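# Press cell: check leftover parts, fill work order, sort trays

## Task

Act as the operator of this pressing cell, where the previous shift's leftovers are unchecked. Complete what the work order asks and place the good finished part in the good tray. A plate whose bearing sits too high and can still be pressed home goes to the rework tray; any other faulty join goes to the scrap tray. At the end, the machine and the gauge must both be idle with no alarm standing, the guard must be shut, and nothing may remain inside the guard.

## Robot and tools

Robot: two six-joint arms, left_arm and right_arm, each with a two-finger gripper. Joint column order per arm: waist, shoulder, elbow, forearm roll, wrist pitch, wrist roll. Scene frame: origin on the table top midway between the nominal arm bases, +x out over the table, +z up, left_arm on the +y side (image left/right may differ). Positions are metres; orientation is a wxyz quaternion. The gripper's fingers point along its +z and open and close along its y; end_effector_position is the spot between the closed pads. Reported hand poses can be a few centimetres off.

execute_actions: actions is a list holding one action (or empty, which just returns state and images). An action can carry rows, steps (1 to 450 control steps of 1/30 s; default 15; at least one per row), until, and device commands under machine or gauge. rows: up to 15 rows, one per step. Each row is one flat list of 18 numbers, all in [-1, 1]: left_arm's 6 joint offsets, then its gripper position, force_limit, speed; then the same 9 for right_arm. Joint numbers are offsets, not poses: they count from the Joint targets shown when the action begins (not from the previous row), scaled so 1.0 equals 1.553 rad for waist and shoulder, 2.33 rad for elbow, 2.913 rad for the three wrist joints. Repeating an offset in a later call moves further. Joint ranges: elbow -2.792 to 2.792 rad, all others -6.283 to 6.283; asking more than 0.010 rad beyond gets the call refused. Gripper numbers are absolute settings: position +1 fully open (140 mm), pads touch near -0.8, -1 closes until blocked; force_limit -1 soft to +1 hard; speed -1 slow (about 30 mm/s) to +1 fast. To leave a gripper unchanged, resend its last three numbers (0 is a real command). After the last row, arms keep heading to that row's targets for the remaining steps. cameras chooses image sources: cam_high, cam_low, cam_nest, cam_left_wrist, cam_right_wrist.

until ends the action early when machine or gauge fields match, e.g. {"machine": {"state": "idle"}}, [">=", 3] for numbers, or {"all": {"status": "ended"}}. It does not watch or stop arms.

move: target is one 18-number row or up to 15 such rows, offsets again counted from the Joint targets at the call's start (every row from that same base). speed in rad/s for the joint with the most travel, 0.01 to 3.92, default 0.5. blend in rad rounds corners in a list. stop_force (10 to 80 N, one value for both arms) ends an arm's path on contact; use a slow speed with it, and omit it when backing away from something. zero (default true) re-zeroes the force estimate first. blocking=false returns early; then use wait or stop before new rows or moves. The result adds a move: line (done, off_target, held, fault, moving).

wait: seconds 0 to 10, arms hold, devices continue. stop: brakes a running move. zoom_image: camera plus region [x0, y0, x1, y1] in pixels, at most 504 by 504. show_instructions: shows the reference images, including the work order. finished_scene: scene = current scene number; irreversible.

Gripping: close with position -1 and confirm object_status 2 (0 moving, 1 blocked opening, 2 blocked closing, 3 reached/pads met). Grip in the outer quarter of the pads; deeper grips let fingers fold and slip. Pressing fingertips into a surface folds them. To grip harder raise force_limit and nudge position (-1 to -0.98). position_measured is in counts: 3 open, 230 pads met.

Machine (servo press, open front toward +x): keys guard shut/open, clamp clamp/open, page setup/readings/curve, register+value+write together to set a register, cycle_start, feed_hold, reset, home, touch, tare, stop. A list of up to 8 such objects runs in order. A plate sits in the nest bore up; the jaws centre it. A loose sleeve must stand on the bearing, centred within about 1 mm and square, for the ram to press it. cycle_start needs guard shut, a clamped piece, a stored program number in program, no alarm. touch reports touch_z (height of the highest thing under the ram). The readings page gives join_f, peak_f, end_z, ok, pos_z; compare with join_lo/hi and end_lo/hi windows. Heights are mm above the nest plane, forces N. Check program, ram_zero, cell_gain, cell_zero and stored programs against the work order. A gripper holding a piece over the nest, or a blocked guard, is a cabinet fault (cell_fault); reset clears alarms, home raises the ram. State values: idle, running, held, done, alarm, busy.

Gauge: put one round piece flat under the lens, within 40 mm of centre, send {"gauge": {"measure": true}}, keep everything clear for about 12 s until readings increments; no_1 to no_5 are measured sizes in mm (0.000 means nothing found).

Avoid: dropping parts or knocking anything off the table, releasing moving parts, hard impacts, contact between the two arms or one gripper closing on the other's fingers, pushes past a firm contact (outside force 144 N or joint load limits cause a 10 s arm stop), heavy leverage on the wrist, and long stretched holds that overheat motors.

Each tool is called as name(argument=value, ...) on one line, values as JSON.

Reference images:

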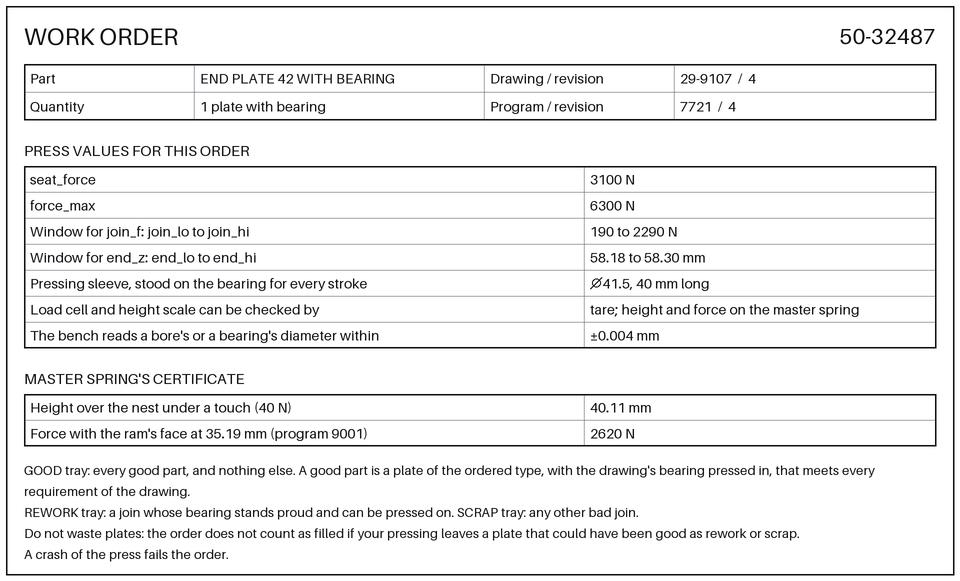

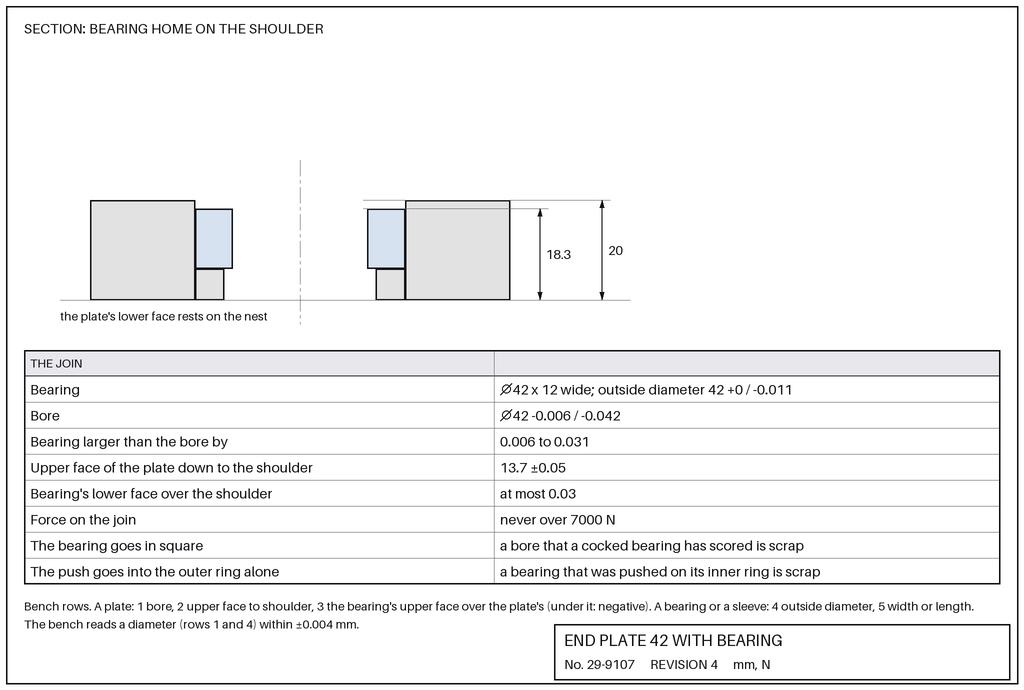

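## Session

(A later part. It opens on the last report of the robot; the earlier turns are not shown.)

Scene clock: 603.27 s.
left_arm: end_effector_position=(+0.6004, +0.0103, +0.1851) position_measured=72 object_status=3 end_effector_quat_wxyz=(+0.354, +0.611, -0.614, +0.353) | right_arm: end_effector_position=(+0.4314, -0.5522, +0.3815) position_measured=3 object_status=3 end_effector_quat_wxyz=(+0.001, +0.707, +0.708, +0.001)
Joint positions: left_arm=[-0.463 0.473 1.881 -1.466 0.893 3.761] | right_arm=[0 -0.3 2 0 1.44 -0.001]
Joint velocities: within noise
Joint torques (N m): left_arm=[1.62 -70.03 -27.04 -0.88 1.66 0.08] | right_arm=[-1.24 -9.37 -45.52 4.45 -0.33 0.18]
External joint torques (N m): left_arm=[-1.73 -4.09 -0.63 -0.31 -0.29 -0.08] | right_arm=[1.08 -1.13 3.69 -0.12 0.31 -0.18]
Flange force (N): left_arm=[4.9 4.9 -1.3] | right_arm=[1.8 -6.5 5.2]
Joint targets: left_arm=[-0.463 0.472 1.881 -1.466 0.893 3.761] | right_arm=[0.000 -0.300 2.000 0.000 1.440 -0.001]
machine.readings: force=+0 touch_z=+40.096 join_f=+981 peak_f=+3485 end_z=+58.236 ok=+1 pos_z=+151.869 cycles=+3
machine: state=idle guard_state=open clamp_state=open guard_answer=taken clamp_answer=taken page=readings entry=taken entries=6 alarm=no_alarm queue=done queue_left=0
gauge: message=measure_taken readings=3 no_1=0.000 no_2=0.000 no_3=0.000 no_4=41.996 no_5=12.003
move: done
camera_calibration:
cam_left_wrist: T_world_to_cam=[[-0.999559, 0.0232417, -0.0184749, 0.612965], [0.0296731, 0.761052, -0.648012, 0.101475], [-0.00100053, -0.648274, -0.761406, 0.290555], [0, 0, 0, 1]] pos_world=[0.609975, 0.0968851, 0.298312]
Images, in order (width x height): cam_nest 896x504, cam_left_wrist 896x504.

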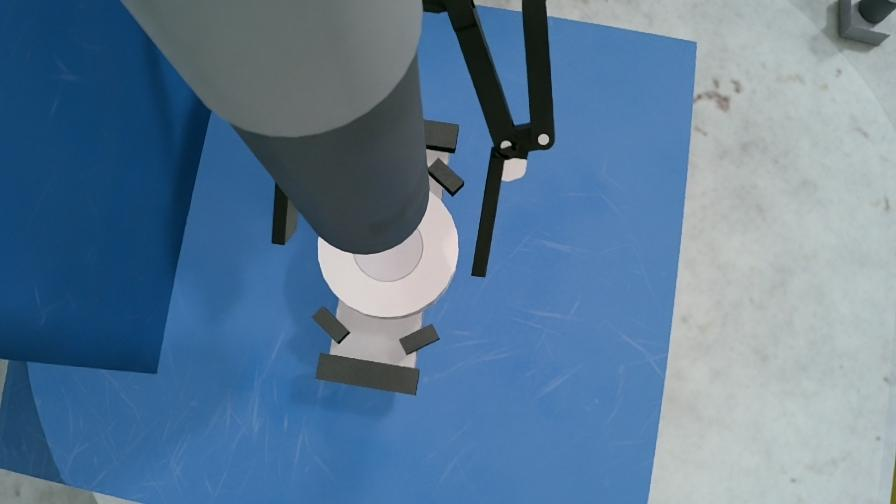

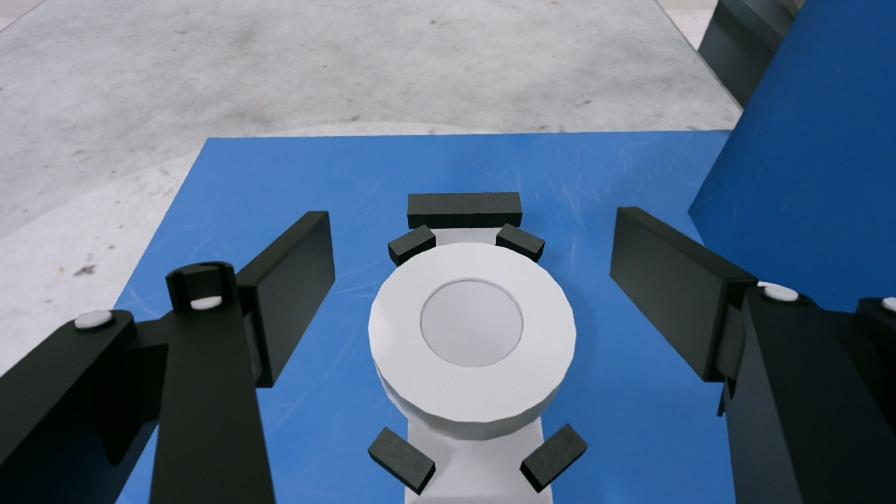

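move(target=[-0.0004,0.03078,0.0067,-0.01813,-0.00172,0.02829,0.45,0,-1,0,0,0,0,0,0,1,1,1], speed=0.06, stop_force=15, cameras=["cam_left_wrist"])

execute_actions(actions=[{"rows":[[0,0,0,0,0,0,-1,0,-1,0,0,0,0,0,0,1,1,1]],"steps":60}], cameras=["cam_left_wrist"])

Scene clock: 606.43 s.
left_arm: end_effector_position=(+0.6005, +0.0096, +0.1469) position_measured=72 object_status=3 end_effector_quat_wxyz=(+0.354, +0.611, -0.614, +0.353) | right_arm: end_effector_position=(+0.4314, -0.5522, +0.3815) position_measured=3 object_status=3 end_effector_quat_wxyz=(+0.001, +0.707, +0.708, +0.001)
Joint positions: left_arm=[-0.464 0.52 1.897 -1.519 0.888 3.843] | right_arm=[0 -0.3 2 0 1.44 -0.001]
Joint velocities: within noise
Joint torques (N m): left_arm=[1.18 -72.05 -24.91 -0.95 1.78 0.06] | right_arm=[-1.36 -9.76 -45.53 4.48 -0.31 0.2]
External joint torques (N m): left_arm=[-1.3 -4.08 -0.62 -0.31 -0.26 -0.06] | right_arm=[1.27 -1.18 3.5 -0.12 0.29 -0.19]
Flange force (N): left_arm=[4.8 4.3 -1.8] | right_arm=[2.3 -6.4 5.0]
Joint targets: left_arm=[-0.464 0.520 1.897 -1.519 0.888 3.843] | right_arm=[0.000 -0.300 2.000 0.000 1.440 -0.001]
machine.readings: force=+0 touch_z=+40.096 join_f=+981 peak_f=+3485 end_z=+58.236 ok=+1 pos_z=+151.869 cycles=+3
machine: state=idle guard_state=open clamp_state=open guard_answer=taken clamp_answer=taken page=readings entry=taken entries=6 alarm=no_alarm queue=done queue_left=0
gauge: message=measure_taken readings=3 no_1=0.000 no_2=0.000 no_3=0.000 no_4=41.996 no_5=12.003
move: done
camera_calibration:
cam_left_wrist: T_world_to_cam=[[-0.999551, 0.0231924, -0.0189969, 0.612504], [0.0299735, 0.760405, -0.648757, 0.0771074], [-0.000600855, -0.649035, -0.760759, 0.260733], [0, 0, 0, 1]] pos_world=[0.610074, 0.0963864, 0.260014]
Images, in order (width x height): cam_left_wrist 896x504.

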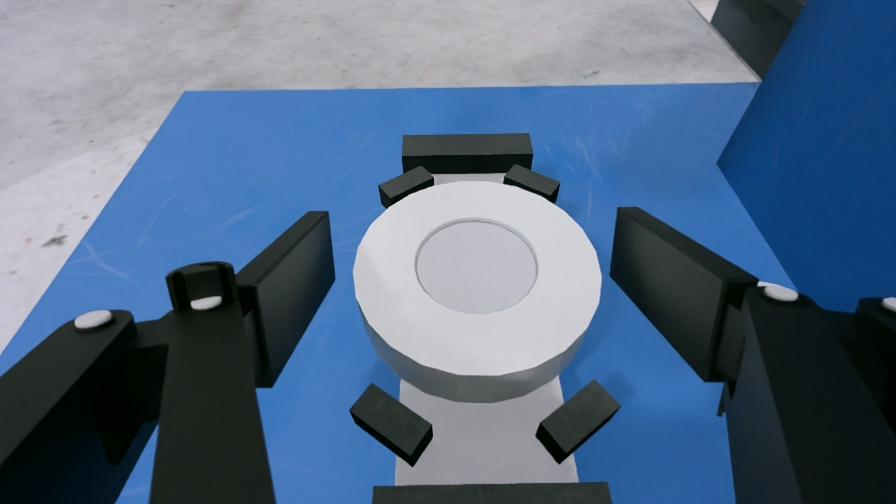

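Scene clock: 608.63 s.
left_arm: end_effector_position=(+0.6005, +0.0096, +0.1469) position_measured=105 object_status=2 end_effector_quat_wxyz=(+0.354, +0.611, -0.614, +0.353) | right_arm: end_effector_position=(+0.4314, -0.5522, +0.3815) position_measured=3 object_status=3 end_effector_quat_wxyz=(+0.001, +0.707, +0.708, +0.001)
Joint positions: left_arm=[-0.464 0.52 1.897 -1.519 0.888 3.843] | right_arm=[0 -0.3 2 0 1.44 -0.001]
Joint velocities: within noise
Joint torques (N m): left_arm=[-2.36 -65.15 -24.93 -1.03 -0.3 0.3] | right_arm=[-0.97 -9.78 -45.61 4.54 -0.39 0.17]
External joint torques (N m): left_arm=[2.25 -11.1 -0.49 -0.24 1.83 -0.3] | right_arm=[0.83 -0.9 3.71 -0.2 0.37 -0.17]
Flange force (N): left_arm=[8.4 8.1 -15.1] | right_arm=[1.2 -6.2 5.2]
Joint targets: left_arm=[-0.464 0.520 1.897 -1.519 0.888 3.843] | right_arm=[0.000 -0.300 2.000 0.000 1.440 -0.001]
machine.readings: force=+0 touch_z=+40.096 join_f=+981 peak_f=+3485 end_z=+58.236 ok=+1 pos_z=+151.869 cycles=+3
machine: state=idle guard_state=open clamp_state=open guard_answer=taken clamp_answer=taken page=readings entry=taken entries=6 alarm=no_alarm queue=done queue_left=0
gauge: message=measure_taken readings=3 no_1=0.000 no_2=0.000 no_3=0.000 no_4=41.996 no_5=12.003
camera_calibration:
cam_left_wrist: T_world_to_cam=[[-0.999551, 0.0231924, -0.0189969, 0.612606], [0.0299735, 0.760405, -0.648757, 0.0771804], [-0.000600855, -0.649035, -0.760759, 0.260668], [0, 0, 0, 1]] pos_world=[0.610174, 0.0962864, 0.260014]
Images, in order (width x height): cam_left_wrist 896x504.

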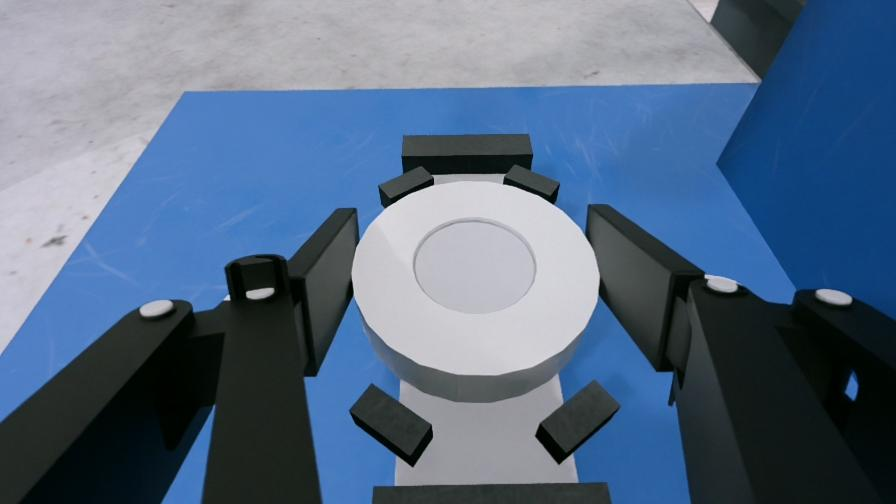

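move(target=[[0.0004,-0.03078,-0.0067,0.01813,0.00172,-0.02829,-1,0,-1,0,0,0,0,0,0,1,1,1],[0.10122,-0.07753,0.02871,0.04978,0.03869,-0.01723,-1,0,-1,0,0,0,0,0,0,1,1,1],[0.27888,-0.23123,-0.03627,0.14662,0.15798,-0.12441,-1,0,-1,0,0,0,0,0,0,1,1,1],[0.40052,-0.10605,0.00601,0.52146,-0.36385,-0.78029,-1,0,-1,0,0,0,0,0,0,1,1,1],[0.40052,0.05518,0.03837,0.52146,-0.47569,-0.78029,-1,0,-1,0,0,0,0,0,0,1,1,1]], speed=[0.08,0.3,0.6,0.8,0.2], blend=[0.005,0.03,0.1,0.03,0], cameras=["cam_left_wrist"])

move(target=[0,0.01,0.0004,0,-0.0062,0.0003,-1,0,-1,0,0,0,0,0,0,1,1,1], speed=0.012, stop_force=10, cameras=["cam_left_wrist"])

Scene clock: 616.57 s.
left_arm: end_effector_position=(+0.8972, +0.7503, +0.0602) position_measured=105 object_status=2 end_effector_quat_wxyz=(-0.038, +0.863, +0.066, +0.499) | right_arm: end_effector_position=(+0.4314, -0.5522, +0.3815) position_measured=3 object_status=3 end_effector_quat_wxyz=(+0.001, +0.707, +0.708, +0.001)
Joint positions: left_arm=[0.158 0.606 1.986 0 -0.498 1.571] | right_arm=[0 -0.3 2 0 1.44 -0.001]
Joint velocities: within noise
Joint torques (N m): left_arm=[1.35 -80.87 -25.19 2.49 -3.14 0.07] | right_arm=[-1.14 -9.47 -45.52 4.45 -0.33 0.14]
External joint torques (N m): left_arm=[-1.62 -1.2 1.13 -0.26 0.76 -0.07] | right_arm=[1.02 -1.31 3.53 -0.1 0.31 -0.14]
Flange force (N): left_arm=[1.2 3.3 -3.7] | right_arm=[1.8 -6.7 4.9]
Joint targets: left_arm=[0.158 0.606 1.986 0.000 -0.498 1.571] | right_arm=[0.000 -0.300 2.000 0.000 1.440 -0.001]
machine.readings: force=+0 touch_z=+40.096 join_f=+981 peak_f=+3485 end_z=+58.236 ok=+1 pos_z=+151.869 cycles=+3
machine: state=idle guard_state=open clamp_state=open guard_answer=taken clamp_answer=taken page=readings entry=taken entries=6 alarm=no_alarm queue=done queue_left=0
gauge: message=measure_taken readings=3 no_1=0.000 no_2=0.000 no_3=0.000 no_4=41.996 no_5=12.003
move: done
camera_calibration:
cam_left_wrist: T_world_to_cam=[[0.134128, -0.990796, -0.0182622, 0.633951], [-0.755886, -0.0903753, -0.648436, 0.792208], [0.640817, 0.100777, -0.76105, -0.462335], [0, 0, 0, 1]] pos_world=[0.81006, 0.746305, 0.173413]
Images, in order (width x height): cam_left_wrist 896x504.

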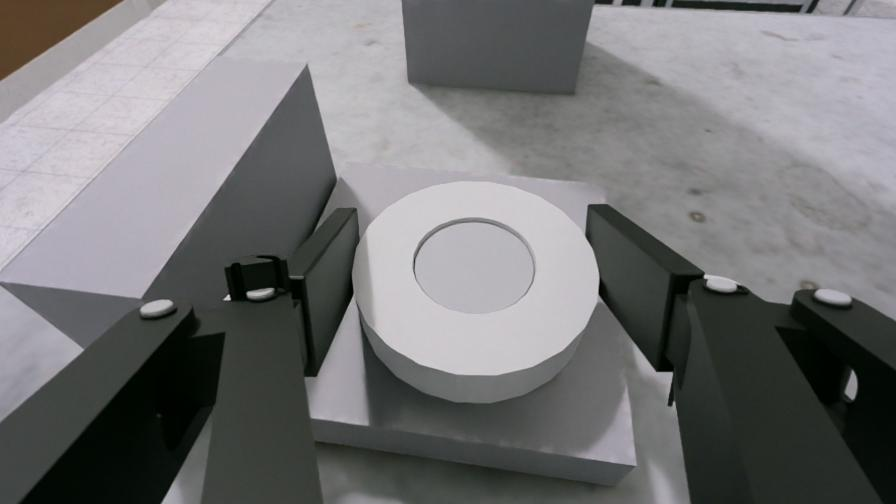

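Scene clock: 618.63 s.
left_arm: end_effector_position=(+0.8976, +0.7504, +0.0526) position_measured=105 object_status=2 end_effector_quat_wxyz=(-0.039, +0.863, +0.066, +0.499) | right_arm: end_effector_position=(+0.4314, -0.5522, +0.3815) position_measured=3 object_status=3 end_effector_quat_wxyz=(+0.001, +0.707, +0.708, +0.001)
Joint positions: left_arm=[0.158 0.618 1.987 0 -0.513 1.571] | right_arm=[0 -0.3 2 0 1.44 -0.001]
Joint velocities: within noise
Joint torques (N m): left_arm=[1.06 -63.42 -20.6 2.34 1.05 0.06] | right_arm=[-1.84 -9.69 -45.65 4.54 -0.35 0.15]
External joint torques (N m): left_arm=[-1.3 -19.49 -3.02 -0.15 -3.44 -0.06] | right_arm=[1.73 -1.01 3.88 -0.21 0.33 -0.15]
Flange force (N): left_arm=[13.4 3.2 -25.4] | right_arm=[3.6 -6.6 5.5]
Joint targets: left_arm=[0.158 0.618 1.987 0.000 -0.513 1.571] | right_arm=[0.000 -0.300 2.000 0.000 1.440 -0.001]
machine.readings: force=+0 touch_z=+40.096 join_f=+981 peak_f=+3485 end_z=+58.236 ok=+1 pos_z=+151.869 cycles=+3
machine: state=idle guard_state=open clamp_state=open guard_answer=taken clamp_answer=taken page=readings entry=taken entries=6 alarm=no_alarm queue=done queue_left=0
gauge: message=measure_taken readings=3 no_1=0.000 no_2=0.000 no_3=0.000 no_4=41.996 no_5=12.003
move: contact (left_arm)
camera_calibration:
cam_left_wrist: T_world_to_cam=[[0.133873, -0.990818, -0.0189154, 0.634013], [-0.754719, -0.0895655, -0.649905, 0.785987], [0.642244, 0.10128, -0.75978, -0.470126], [0, 0, 0, 1]] pos_world=[0.810258, 0.746203, 0.165618]
Images, in order (width x height): cam_left_wrist 896x504.

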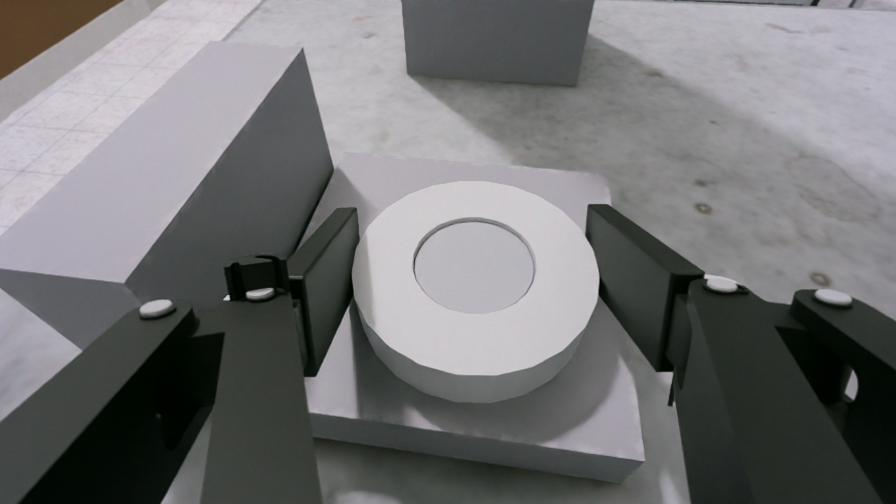

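execute_actions(actions=[{"rows":[[0,0,0,0,0,0,0.3,0,-1,0,0,0,0,0,0,1,1,1]],"steps":30,"machine":{"guard":"shut"}}], cameras=[])

move(target=[[0,-0.16916,-0.03262,0,0.11709,0,0.3,0,-1,0,0,0,0,0,0,1,1,1],[-0.09981,-0.31616,0.15837,0,0.04291,0,0.3,0,-1,0,0,0,0,0,0,1,1,1]], speed=[0.2,0.6], blend=[0.03,0], cameras=[])

execute_actions(actions=[{"gauge":{"measure":true},"steps":400,"until":{"gauge":{"readings":[">",3]}}}], cameras=["cam_left_wrist","cam_low"])

Scene clock: 620.63 s.
left_arm: end_effector_position=(+0.8976, +0.7504, +0.0525) position_measured=91 object_status=3 end_effector_quat_wxyz=(-0.039, +0.863, +0.066, +0.499) | right_arm: end_effector_position=(+0.4314, -0.5522, +0.3815) position_measured=3 object_status=3 end_effector_quat_wxyz=(+0.001, +0.707, +0.708, +0.001)
Joint positions: left_arm=[0.158 0.618 1.987 0 -0.513 1.571] | right_arm=[0 -0.3 2 0 1.44 -0.001]
Joint velocities: within noise
Joint torques (N m): left_arm=[1.3 -78.73 -23.02 2.42 -2.23 0.11] | right_arm=[-0.86 -9.74 -45.52 4.48 -0.32 0.17]
External joint torques (N m): left_arm=[-1.54 -4.19 -0.61 -0.24 -0.15 -0.11] | right_arm=[0.73 -0.86 3.61 -0.13 0.29 -0.17]
Flange force (N): left_arm=[4.0 3.0 -5.4] | right_arm=[0.9 -5.9 5.2]
Joint targets: left_arm=[0.158 0.618 1.987 0.000 -0.513 1.571] | right_arm=[0.000 -0.300 2.000 0.000 1.440 -0.001]
machine.readings: force=+0 touch_z=+40.096 join_f=+981 peak_f=+3485 end_z=+58.236 ok=+1 pos_z=+151.869 cycles=+3
machine: state=idle guard_state=between clamp_state=open guard_answer=taken clamp_answer=taken page=readings entry=taken entries=6 alarm=no_alarm queue=running queue_left=0
gauge: message=measure_taken readings=3 no_1=0.000 no_2=0.000 no_3=0.000 no_4=41.996 no_5=12.003
No camera images: "cameras" was empty.

Scene clock: 623.47 s.
left_arm: end_effector_position=(+0.6891, +0.6069, +0.2000) position_measured=91 object_status=3 end_effector_quat_wxyz=(+0.000, +0.866, -0.001, +0.500) | right_arm: end_effector_position=(+0.4314, -0.5522, +0.3815) position_measured=3 object_status=3 end_effector_quat_wxyz=(+0.001, +0.707, +0.708, +0.001)
Joint positions: left_arm=[0.003 0.127 2.356 0 -0.388 1.571] | right_arm=[0 -0.3 2 0 1.44 -0.001]
Joint velocities: within noise
Joint torques (N m): left_arm=[1.05 -37.09 -27.83 2.86 -2.26 0.09] | right_arm=[-0.75 -9.15 -45.5 4.51 -0.35 0.11]
External joint torques (N m): left_arm=[-1.24 -3.44 -0.15 -0.23 -0.13 -0.09] | right_arm=[0.61 -1.42 3.63 -0.16 0.33 -0.11]
Flange force (N): left_arm=[0.0 0.0 0.0] | right_arm=[0.7 -7.0 5.0]
Joint targets: left_arm=[0.003 0.127 2.356 0.000 -0.388 1.571] | right_arm=[0.000 -0.300 2.000 0.000 1.440 -0.001]
machine.readings: force=+0 touch_z=+40.096 join_f=+981 peak_f=+3485 end_z=+58.236 ok=+1 pos_z=+151.869 cycles=+3
machine: state=idle guard_state=shut clamp_state=open guard_answer=taken clamp_answer=taken page=readings entry=taken entries=6 alarm=no_alarm queue=done queue_left=0
gauge: message=measure_taken readings=3 no_1=0.000 no_2=0.000 no_3=0.000 no_4=41.996 no_5=12.003
move: done
No camera images: "cameras" was empty.

Scene clock: 635.67 s.
left_arm: end_effector_position=(+0.6891, +0.6069, +0.2000) position_measured=91 object_status=3 end_effector_quat_wxyz=(+0.000, +0.866, -0.001, +0.500) | right_arm: end_effector_position=(+0.4314, -0.5522, +0.3815) position_measured=3 object_status=3 end_effector_quat_wxyz=(+0.001, +0.707, +0.708, +0.001)
Joint positions: left_arm=[0.003 0.127 2.356 0 -0.388 1.571] | right_arm=[0 -0.3 2 0 1.44 -0.001]
Joint velocities: within noise
Joint torques (N m): left_arm=[1.01 -37.35 -27.43 2.91 -2.26 0.05] | right_arm=[-1.47 -9.5 -45.51 4.47 -0.32 0.15]
External joint torques (N m): left_arm=[-1.18 -3.12 -0.42 -0.29 -0.12 -0.05] | right_arm=[1.32 -1.1 3.55 -0.12 0.29 -0.15]
Flange force (N): left_arm=[0.0 0.0 0.0] | right_arm=[2.6 -6.3 5.0]
Joint targets: left_arm=[0.003 0.127 2.356 0.000 -0.388 1.571] | right_arm=[0.000 -0.300 2.000 0.000 1.440 -0.001]
Tool commands: left_gripper/position=+0.3 left_gripper/force_limit=+0.0 left_gripper/speed=-1.0 right_gripper/position=+1.0 right_gripper/force_limit=+1.0 right_gripper/speed=+1.0
machine.readings: force=+0 touch_z=+40.096 join_f=+981 peak_f=+3485 end_z=+58.236 ok=+1 pos_z=+151.869 cycles=+3
machine: state=idle guard_state=shut clamp_state=open guard_answer=taken clamp_answer=taken page=readings entry=taken entries=6 alarm=no_alarm queue=done queue_left=0
gauge: message=measure_taken readings=4 no_1=0.000 no_2=0.000 no_3=-1.697 no_4=0.000 no_5=0.000
camera_calibration:
cam_left_wrist: T_world_to_cam=[[-0.0208011, -0.999605, -0.0188794, 0.63448], [-0.7614, 0.0280768, -0.647675, 0.644235], [0.647949, 0.00090242, -0.761683, -0.152323], [0, 0, 0, 1]] pos_world=[0.602415, 0.61628, 0.313211]
Images, in order (width x height): cam_low 896x504, cam_left_wrist 896x504.

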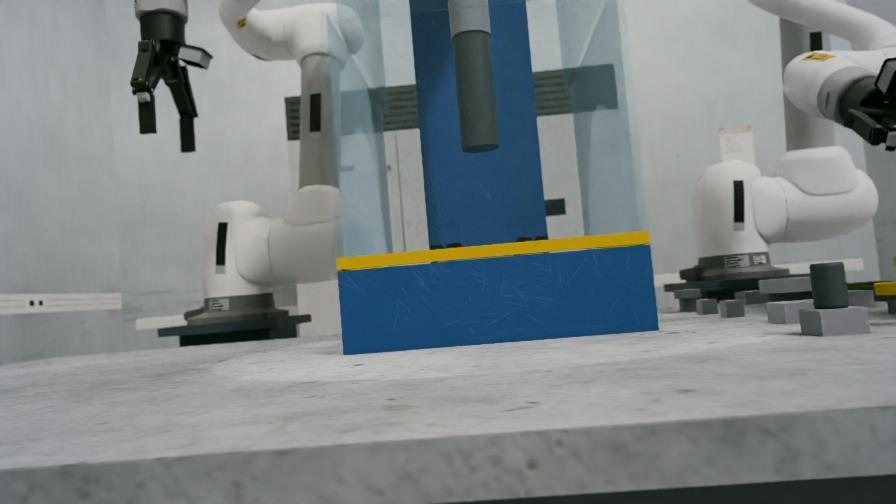

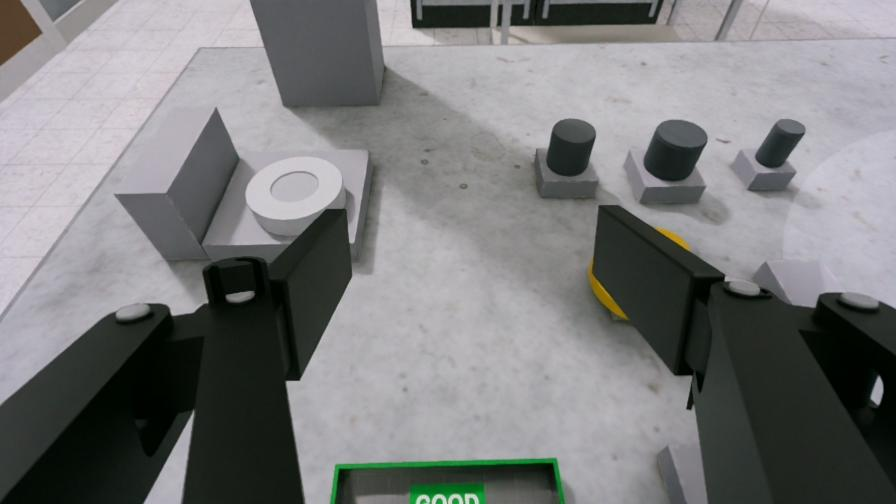

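move(target=[[0.09981,0.147,-0.19099,0,0.07418,0,0.3,0,-1,0,0,0,0,0,0,1,1,1],[0.09981,0.3147,-0.15837,0,-0.0418,0,0.3,0,-1,0,0,0,0,0,0,1,1,1]], speed=[0.6,0.15], blend=[0.02,0], cameras=["cam_left_wrist"])

execute_actions(actions=[{"rows":[[0,0,0,0,0,0,-1,0,-1,0,0,0,0,0,0,1,1,1]],"steps":40}], cameras=[])

Scene clock: 641.63 s.
left_arm: end_effector_position=(+0.8973, +0.7503, +0.0537) position_measured=91 object_status=3 end_effector_quat_wxyz=(-0.039, +0.863, +0.066, +0.499) | right_arm: end_effector_position=(+0.4314, -0.5522, +0.3815) position_measured=3 object_status=3 end_effector_quat_wxyz=(+0.001, +0.707, +0.708, +0.001)
Joint positions: left_arm=[0.158 0.616 1.987 0 -0.51 1.571] | right_arm=[0 -0.3 2 0 1.44 -0.001]
Joint velocities: within noise
Joint torques (N m): left_arm=[1.42 -78.58 -23.27 2.47 -2.23 0.07] | right_arm=[-0.95 -9.64 -45.54 4.5 -0.32 0.12]
External joint torques (N m): left_arm=[-1.68 -4 -0.36 -0.28 -0.14 -0.07] | right_arm=[0.9 -1.6 3.53 -0.16 0.3 -0.12]
Flange force (N): left_arm=[3.6 3.4 -5.6] | right_arm=[1.5 -7.2 4.9]
Joint targets: left_arm=[0.158 0.616 1.987 0.000 -0.510 1.571] | right_arm=[0.000 -0.300 2.000 0.000 1.440 -0.001]
machine.readings: force=+0 touch_z=+40.096 join_f=+981 peak_f=+3485 end_z=+58.236 ok=+1 pos_z=+151.869 cycles=+3
machine: state=idle guard_state=shut clamp_state=open guard_answer=taken clamp_answer=taken page=readings entry=taken entries=6 alarm=no_alarm queue=done queue_left=0
gauge: message=measure_taken readings=4 no_1=0.000 no_2=0.000 no_3=-1.697 no_4=0.000 no_5=0.000
move: done
camera_calibration:
cam_left_wrist: T_world_to_cam=[[0.133862, -0.990819, -0.0189179, 0.634073], [-0.755406, -0.0896636, -0.649094, 0.78711], [0.641438, 0.101179, -0.760473, -0.468245], [0, 0, 0, 1]] pos_world=[0.81006, 0.746204, 0.166815]
Images, in order (width x height): cam_left_wrist 896x504.

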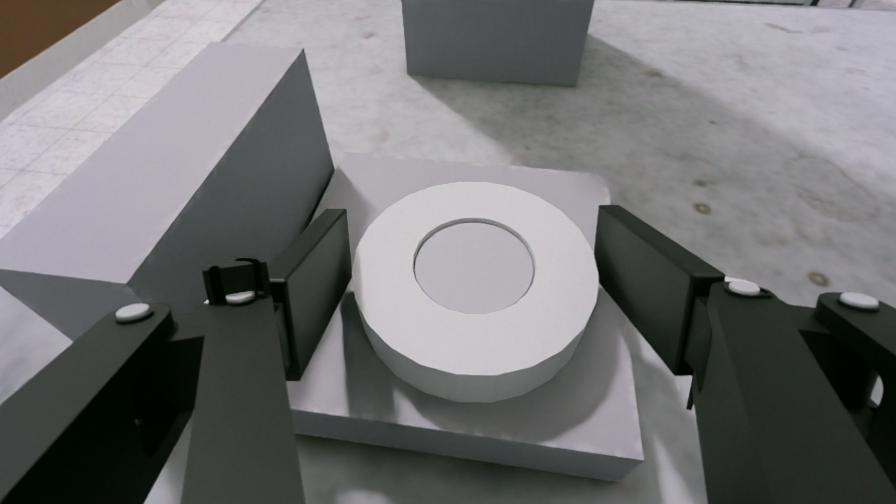

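Scene clock: 643.17 s.
left_arm: end_effector_position=(+0.8974, +0.7503, +0.0538) position_measured=105 object_status=2 end_effector_quat_wxyz=(-0.039, +0.863, +0.066, +0.499) | right_arm: end_effector_position=(+0.4314, -0.5522, +0.3815) position_measured=3 object_status=3 end_effector_quat_wxyz=(+0.001, +0.707, +0.708, +0.001)
Joint positions: left_arm=[0.158 0.616 1.987 0 -0.51 1.571] | right_arm=[0 -0.3 2 0 1.44 -0.001]
Joint velocities: within noise
Joint torques (N m): left_arm=[0.94 -77.5 -23.1 2.57 -2 0.19] | right_arm=[-0.83 -9.67 -45.45 4.52 -0.34 0.1]
External joint torques (N m): left_arm=[-1.23 -5.03 -0.62 -0.37 -0.38 -0.19] | right_arm=[0.76 -1.38 3.35 -0.15 0.31 -0.1]
Flange force (N): left_arm=[4.3 2.8 -6.7] | right_arm=[1.2 -6.6 4.6]
Joint targets: left_arm=[0.158 0.616 1.987 0.000 -0.510 1.571] | right_arm=[0.000 -0.300 2.000 0.000 1.440 -0.001]
machine.readings: force=+0 touch_z=+40.096 join_f=+981 peak_f=+3485 end_z=+58.236 ok=+1 pos_z=+151.869 cycles=+3
machine: state=idle guard_state=shut clamp_state=open guard_answer=taken clamp_answer=taken page=readings entry=taken entries=6 alarm=no_alarm queue=done queue_left=0
gauge: message=measure_taken readings=4 no_1=0.000 no_2=0.000 no_3=-1.697 no_4=0.000 no_5=0.000
No camera images: "cameras" was empty.

move(target=[[0,-0.16787,-0.03262,0,0.11607,0,-1,0,-1,0,0,0,0,0,0,1,1,1],[-0.09295,-0.4067,0.22562,0,0.03683,0,-1,0,-1,0,0,0,0,0,0,1,1,1],[-0.09295,-0.27888,0.24893,0,-0.04995,0,-1,0,-1,0,0,0,0,0,0,1,1,1]], speed=[0.15,0.6,0.2], blend=[0.03,0.03,0], cameras=["cam_left_wrist","cam_high"])

Scene clock: 648.93 s.
left_arm: end_effector_position=(+0.5943, +0.6136, +0.1203) position_measured=105 object_status=2 end_effector_quat_wxyz=(-0.002, +0.866, +0.004, +0.500) | right_arm: end_effector_position=(+0.4314, -0.5522, +0.3815) position_measured=3 object_status=3 end_effector_quat_wxyz=(+0.001, +0.707, +0.708, +0.001)
Joint positions: left_arm=[0.014 0.183 2.567 0 -0.655 1.571] | right_arm=[0 -0.3 2 0 1.44 -0.001]
Joint velocities: within noise
Joint torques (N m): left_arm=[1.1 -34.78 -19.07 1.93 -3.17 0.07] | right_arm=[-1.15 -9.54 -45.75 4.46 -0.35 0.16]
External joint torques (N m): left_arm=[-1.27 -1.74 0.81 -0.29 0.79 -0.07] | right_arm=[1.05 -1.35 3.68 -0.1 0.32 -0.16]
Flange force (N): left_arm=[4.5 5.4 -6.0] | right_arm=[1.8 -6.9 5.2]
Joint targets: left_arm=[0.014 0.183 2.567 0.000 -0.655 1.571] | right_arm=[0.000 -0.300 2.000 0.000 1.440 -0.001]
machine.readings: force=+0 touch_z=+40.096 join_f=+981 peak_f=+3485 end_z=+58.236 ok=+1 pos_z=+151.869 cycles=+3
machine: state=idle guard_state=shut clamp_state=open guard_answer=taken clamp_answer=taken page=readings entry=taken entries=6 alarm=no_alarm queue=done queue_left=0
gauge: message=measure_taken readings=4 no_1=0.000 no_2=0.000 no_3=-1.697 no_4=0.000 no_5=0.000
move: done
camera_calibration:
cam_left_wrist: T_world_to_cam=[[-0.0102158, -0.99977, -0.0188354, 0.631442], [-0.76123, 0.0199897, -0.648174, 0.525257], [0.648402, 0.00771645, -0.761259, -0.156108], [0, 0, 0, 1]] pos_world=[0.507512, 0.622002, 0.233513]
Images, in order (width x height): cam_high 896x504, cam_left_wrist 896x504.

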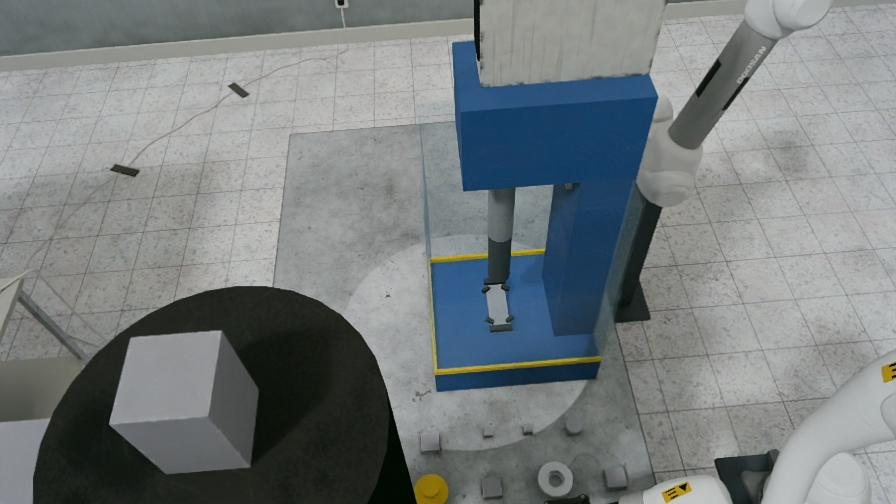

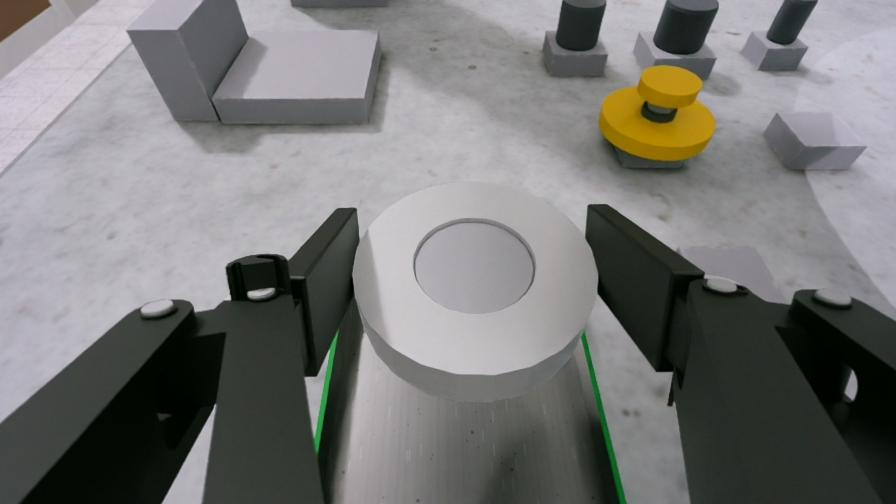

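move(target=[[0,0.16,0.0099,0,-0.0932,0,-1,0,-1,0,0,0,0,0,0,1,1,1],[0,0.18616,0.01004,0,-0.10728,0,-1,0,-1,0,0,0,0,0,0,1,1,1]], speed=[0.15,0.03], stop_force=10, cameras=["cam_left_wrist"])

Scene clock: 653.07 s.
left_arm: end_effector_position=(+0.5944, +0.6135, +0.0307) position_measured=105 object_status=2 end_effector_quat_wxyz=(-0.002, +0.866, +0.004, +0.500) | right_arm: end_effector_position=(+0.4314, -0.5522, +0.3815) position_measured=3 object_status=3 end_effector_quat_wxyz=(+0.001, +0.707, +0.708, +0.001)
Joint positions: left_arm=[0.014 0.446 2.59 0 -0.942 1.571] | right_arm=[0 -0.3 2 0 1.44 -0.001]
Joint velocities: within noise
Joint torques (N m): left_arm=[0.95 -38.04 -3.58 0.83 1.93 0.28] | right_arm=[-1.24 -9.09 -45.45 4.47 -0.34 0.16]
External joint torques (N m): left_arm=[-1.14 -12.91 -3.45 -0.36 -4.33 -0.28] | right_arm=[1.12 -1.61 3.53 -0.12 0.31 -0.16]
Flange force (N): left_arm=[20.5 5.0 -16.9] | right_arm=[1.9 -7.2 4.8]
Joint targets: left_arm=[0.014 0.446 2.590 0.000 -0.942 1.571] | right_arm=[0.000 -0.300 2.000 0.000 1.440 -0.001]
machine.readings: force=+0 touch_z=+40.096 join_f=+981 peak_f=+3485 end_z=+58.236 ok=+1 pos_z=+151.869 cycles=+3
machine: state=idle guard_state=shut clamp_state=open guard_answer=taken clamp_answer=taken page=readings entry=taken entries=6 alarm=no_alarm queue=done queue_left=0
gauge: message=measure_taken readings=4 no_1=0.000 no_2=0.000 no_3=-1.697 no_4=0.000 no_5=0.000
move: contact (left_arm); path passed 1 of 2 targets; left_arm: the shoulder is farthest, 0.026 rad from its target
camera_calibration:
cam_left_wrist: T_world_to_cam=[[-0.0102131, -0.99977, -0.0188369, 0.629752], [-0.761138, 0.0199898, -0.648282, 0.467161], [0.648509, 0.00771651, -0.761168, -0.224525], [0, 0, 0, 1]] pos_world=[0.507612, 0.622002, 0.143813]
Images, in order (width x height): cam_left_wrist 896x504.

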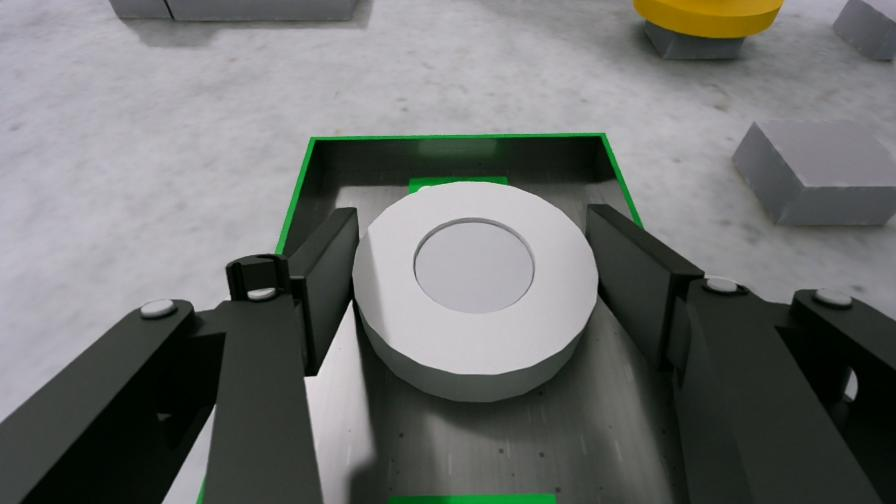

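execute_actions(actions=[{"rows":[[0,0,0,0,0,0,0.32,0,-1,0,0,0,0,0,0,1,1,1]],"steps":30}], cameras=[])

move(target=[[0,-0.169,-0.01,0,0.0985,0,0.32,0,-1,0,0,0,0,0,0,1,1,1],[0,-0.297,-0.033,0,0.185,0,0.32,0,-1,0,0,0,0,0,0,1,1,1]], speed=[0.2,0.5], blend=[0.02,0], cameras=["cam_left_wrist","cam_low","cam_high","cam_nest"])

Scene clock: 655.07 s.
left_arm: end_effector_position=(+0.5944, +0.6135, +0.0307) position_measured=89 object_status=3 end_effector_quat_wxyz=(-0.002, +0.866, +0.004, +0.500) | right_arm: end_effector_position=(+0.4314, -0.5522, +0.3815) position_measured=3 object_status=3 end_effector_quat_wxyz=(+0.001, +0.707, +0.708, +0.001)
Joint positions: left_arm=[0.014 0.446 2.59 0 -0.942 1.571] | right_arm=[0 -0.3 2 0 1.44 -0.001]
Joint velocities: within noise
Joint torques (N m): left_arm=[1.33 -46.97 -5.91 0.74 -2.22 0.04] | right_arm=[-0.96 -9.36 -45.6 4.49 -0.33 0.19]
External joint torques (N m): left_arm=[-1.57 -3.55 -1.03 -0.26 -0.16 -0.04] | right_arm=[0.9 -1.72 3.6 -0.14 0.31 -0.19]
Flange force (N): left_arm=[9.3 5.6 -4.8] | right_arm=[1.2 -7.4 4.9]
Joint targets: left_arm=[0.014 0.446 2.590 0.000 -0.942 1.571] | right_arm=[0.000 -0.300 2.000 0.000 1.440 -0.001]
machine.readings: force=+0 touch_z=+40.096 join_f=+981 peak_f=+3485 end_z=+58.236 ok=+1 pos_z=+151.869 cycles=+3
machine: state=idle guard_state=shut clamp_state=open guard_answer=taken clamp_answer=taken page=readings entry=taken entries=6 alarm=no_alarm queue=done queue_left=0
gauge: message=measure_taken readings=4 no_1=0.000 no_2=0.000 no_3=-1.697 no_4=0.000 no_5=0.000
No camera images: "cameras" was empty.

Scene clock: 657.37 s.
left_arm: end_effector_position=(+0.5940, +0.6136, +0.1999) position_measured=89 object_status=3 end_effector_quat_wxyz=(-0.002, +0.866, +0.004, +0.500) | right_arm: end_effector_position=(+0.4314, -0.5522, +0.3815) position_measured=3 object_status=3 end_effector_quat_wxyz=(+0.001, +0.707, +0.708, +0.001)
Joint positions: left_arm=[0.014 -0.015 2.513 0 -0.403 1.571] | right_arm=[0 -0.3 2 0 1.44 -0.001]
Joint velocities: within noise
Joint torques (N m): left_arm=[1.16 -22.35 -26.9 2.83 -2.23 0.05] | right_arm=[-1.12 -9.51 -45.56 4.51 -0.41 0.15]
External joint torques (N m): left_arm=[-1.32 -3.11 -0.45 -0.26 -0.15 -0.05] | right_arm=[1.02 -1.39 3.59 -0.16 0.39 -0.15]
Flange force (N): left_arm=[0.0 0.0 0.0] | right_arm=[1.7 -6.9 4.9]
Joint targets: left_arm=[0.014 -0.015 2.513 0.000 -0.403 1.571] | right_arm=[0.000 -0.300 2.000 0.000 1.440 -0.001]
machine.readings: force=+0 touch_z=+40.096 join_f=+981 peak_f=+3485 end_z=+58.236 ok=+1 pos_z=+151.869 cycles=+3
machine: state=idle guard_state=shut clamp_state=open guard_answer=taken clamp_answer=taken page=readings entry=taken entries=6 alarm=no_alarm queue=done queue_left=0
gauge: message=measure_taken readings=4 no_1=0.000 no_2=0.000 no_3=-1.697 no_4=0.000 no_5=0.000
move: done
camera_calibration:
cam_left_wrist: T_world_to_cam=[[-0.0101606, -0.99977, -0.0189068, 0.633033], [-0.761554, 0.0199901, -0.647793, 0.576742], [0.648021, 0.0078166, -0.761582, -0.095152], [0, 0, 0, 1]] pos_world=[0.507313, 0.622102, 0.313112]
Images, in order (width x height): cam_high 896x504, cam_low 896x504, cam_nest 896x504, cam_left_wrist 896x504.

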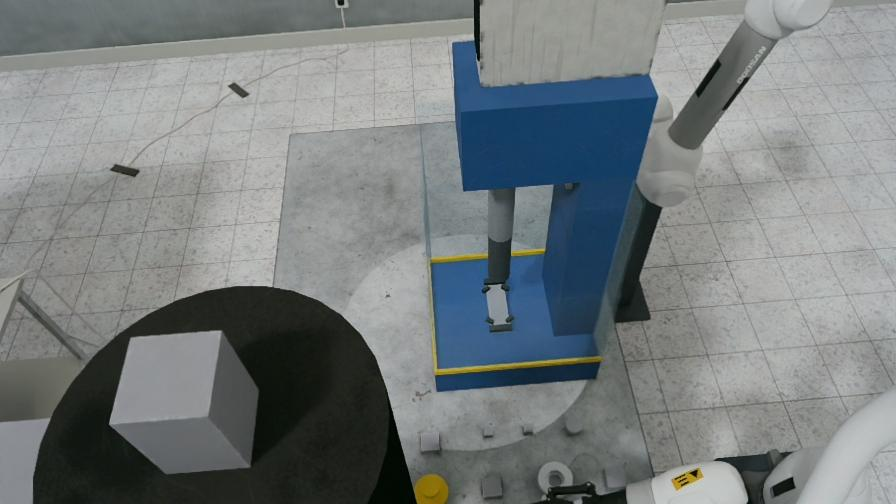

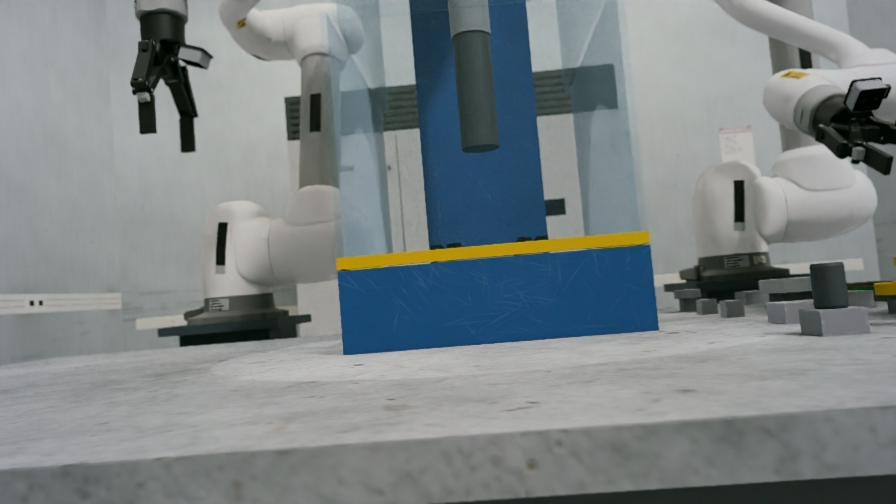

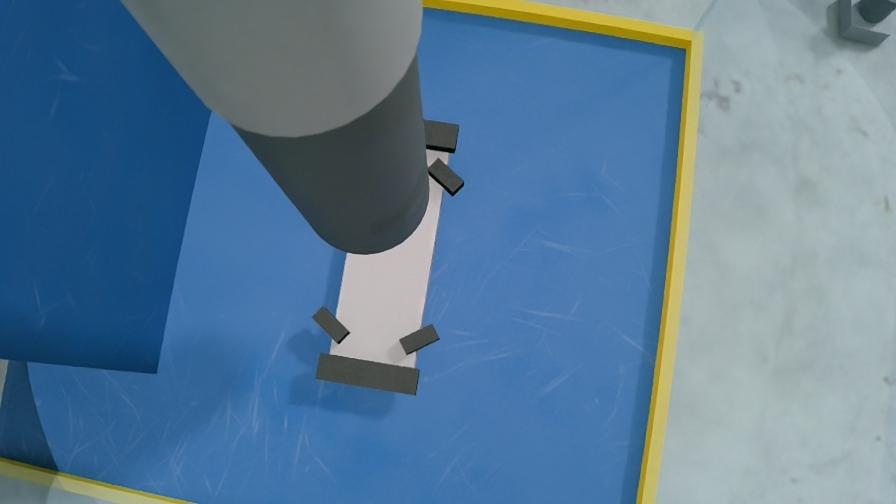

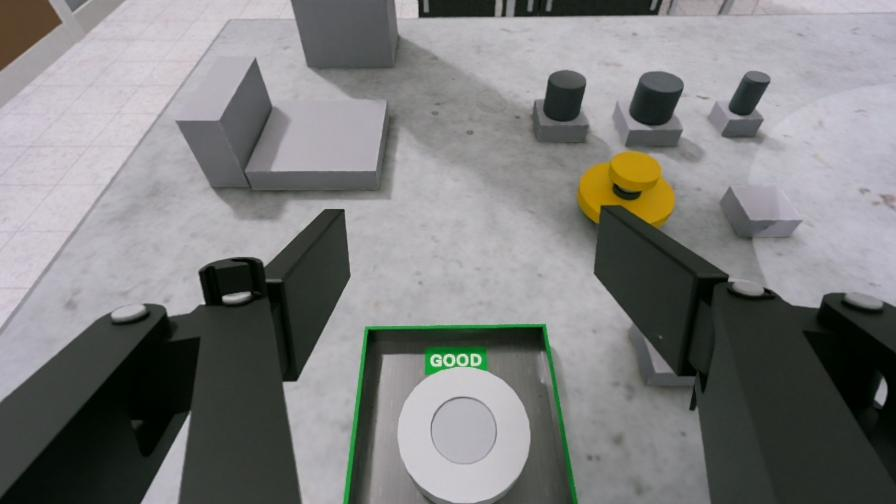

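finished_scene(scene=1)

The scene is finished: the task was done.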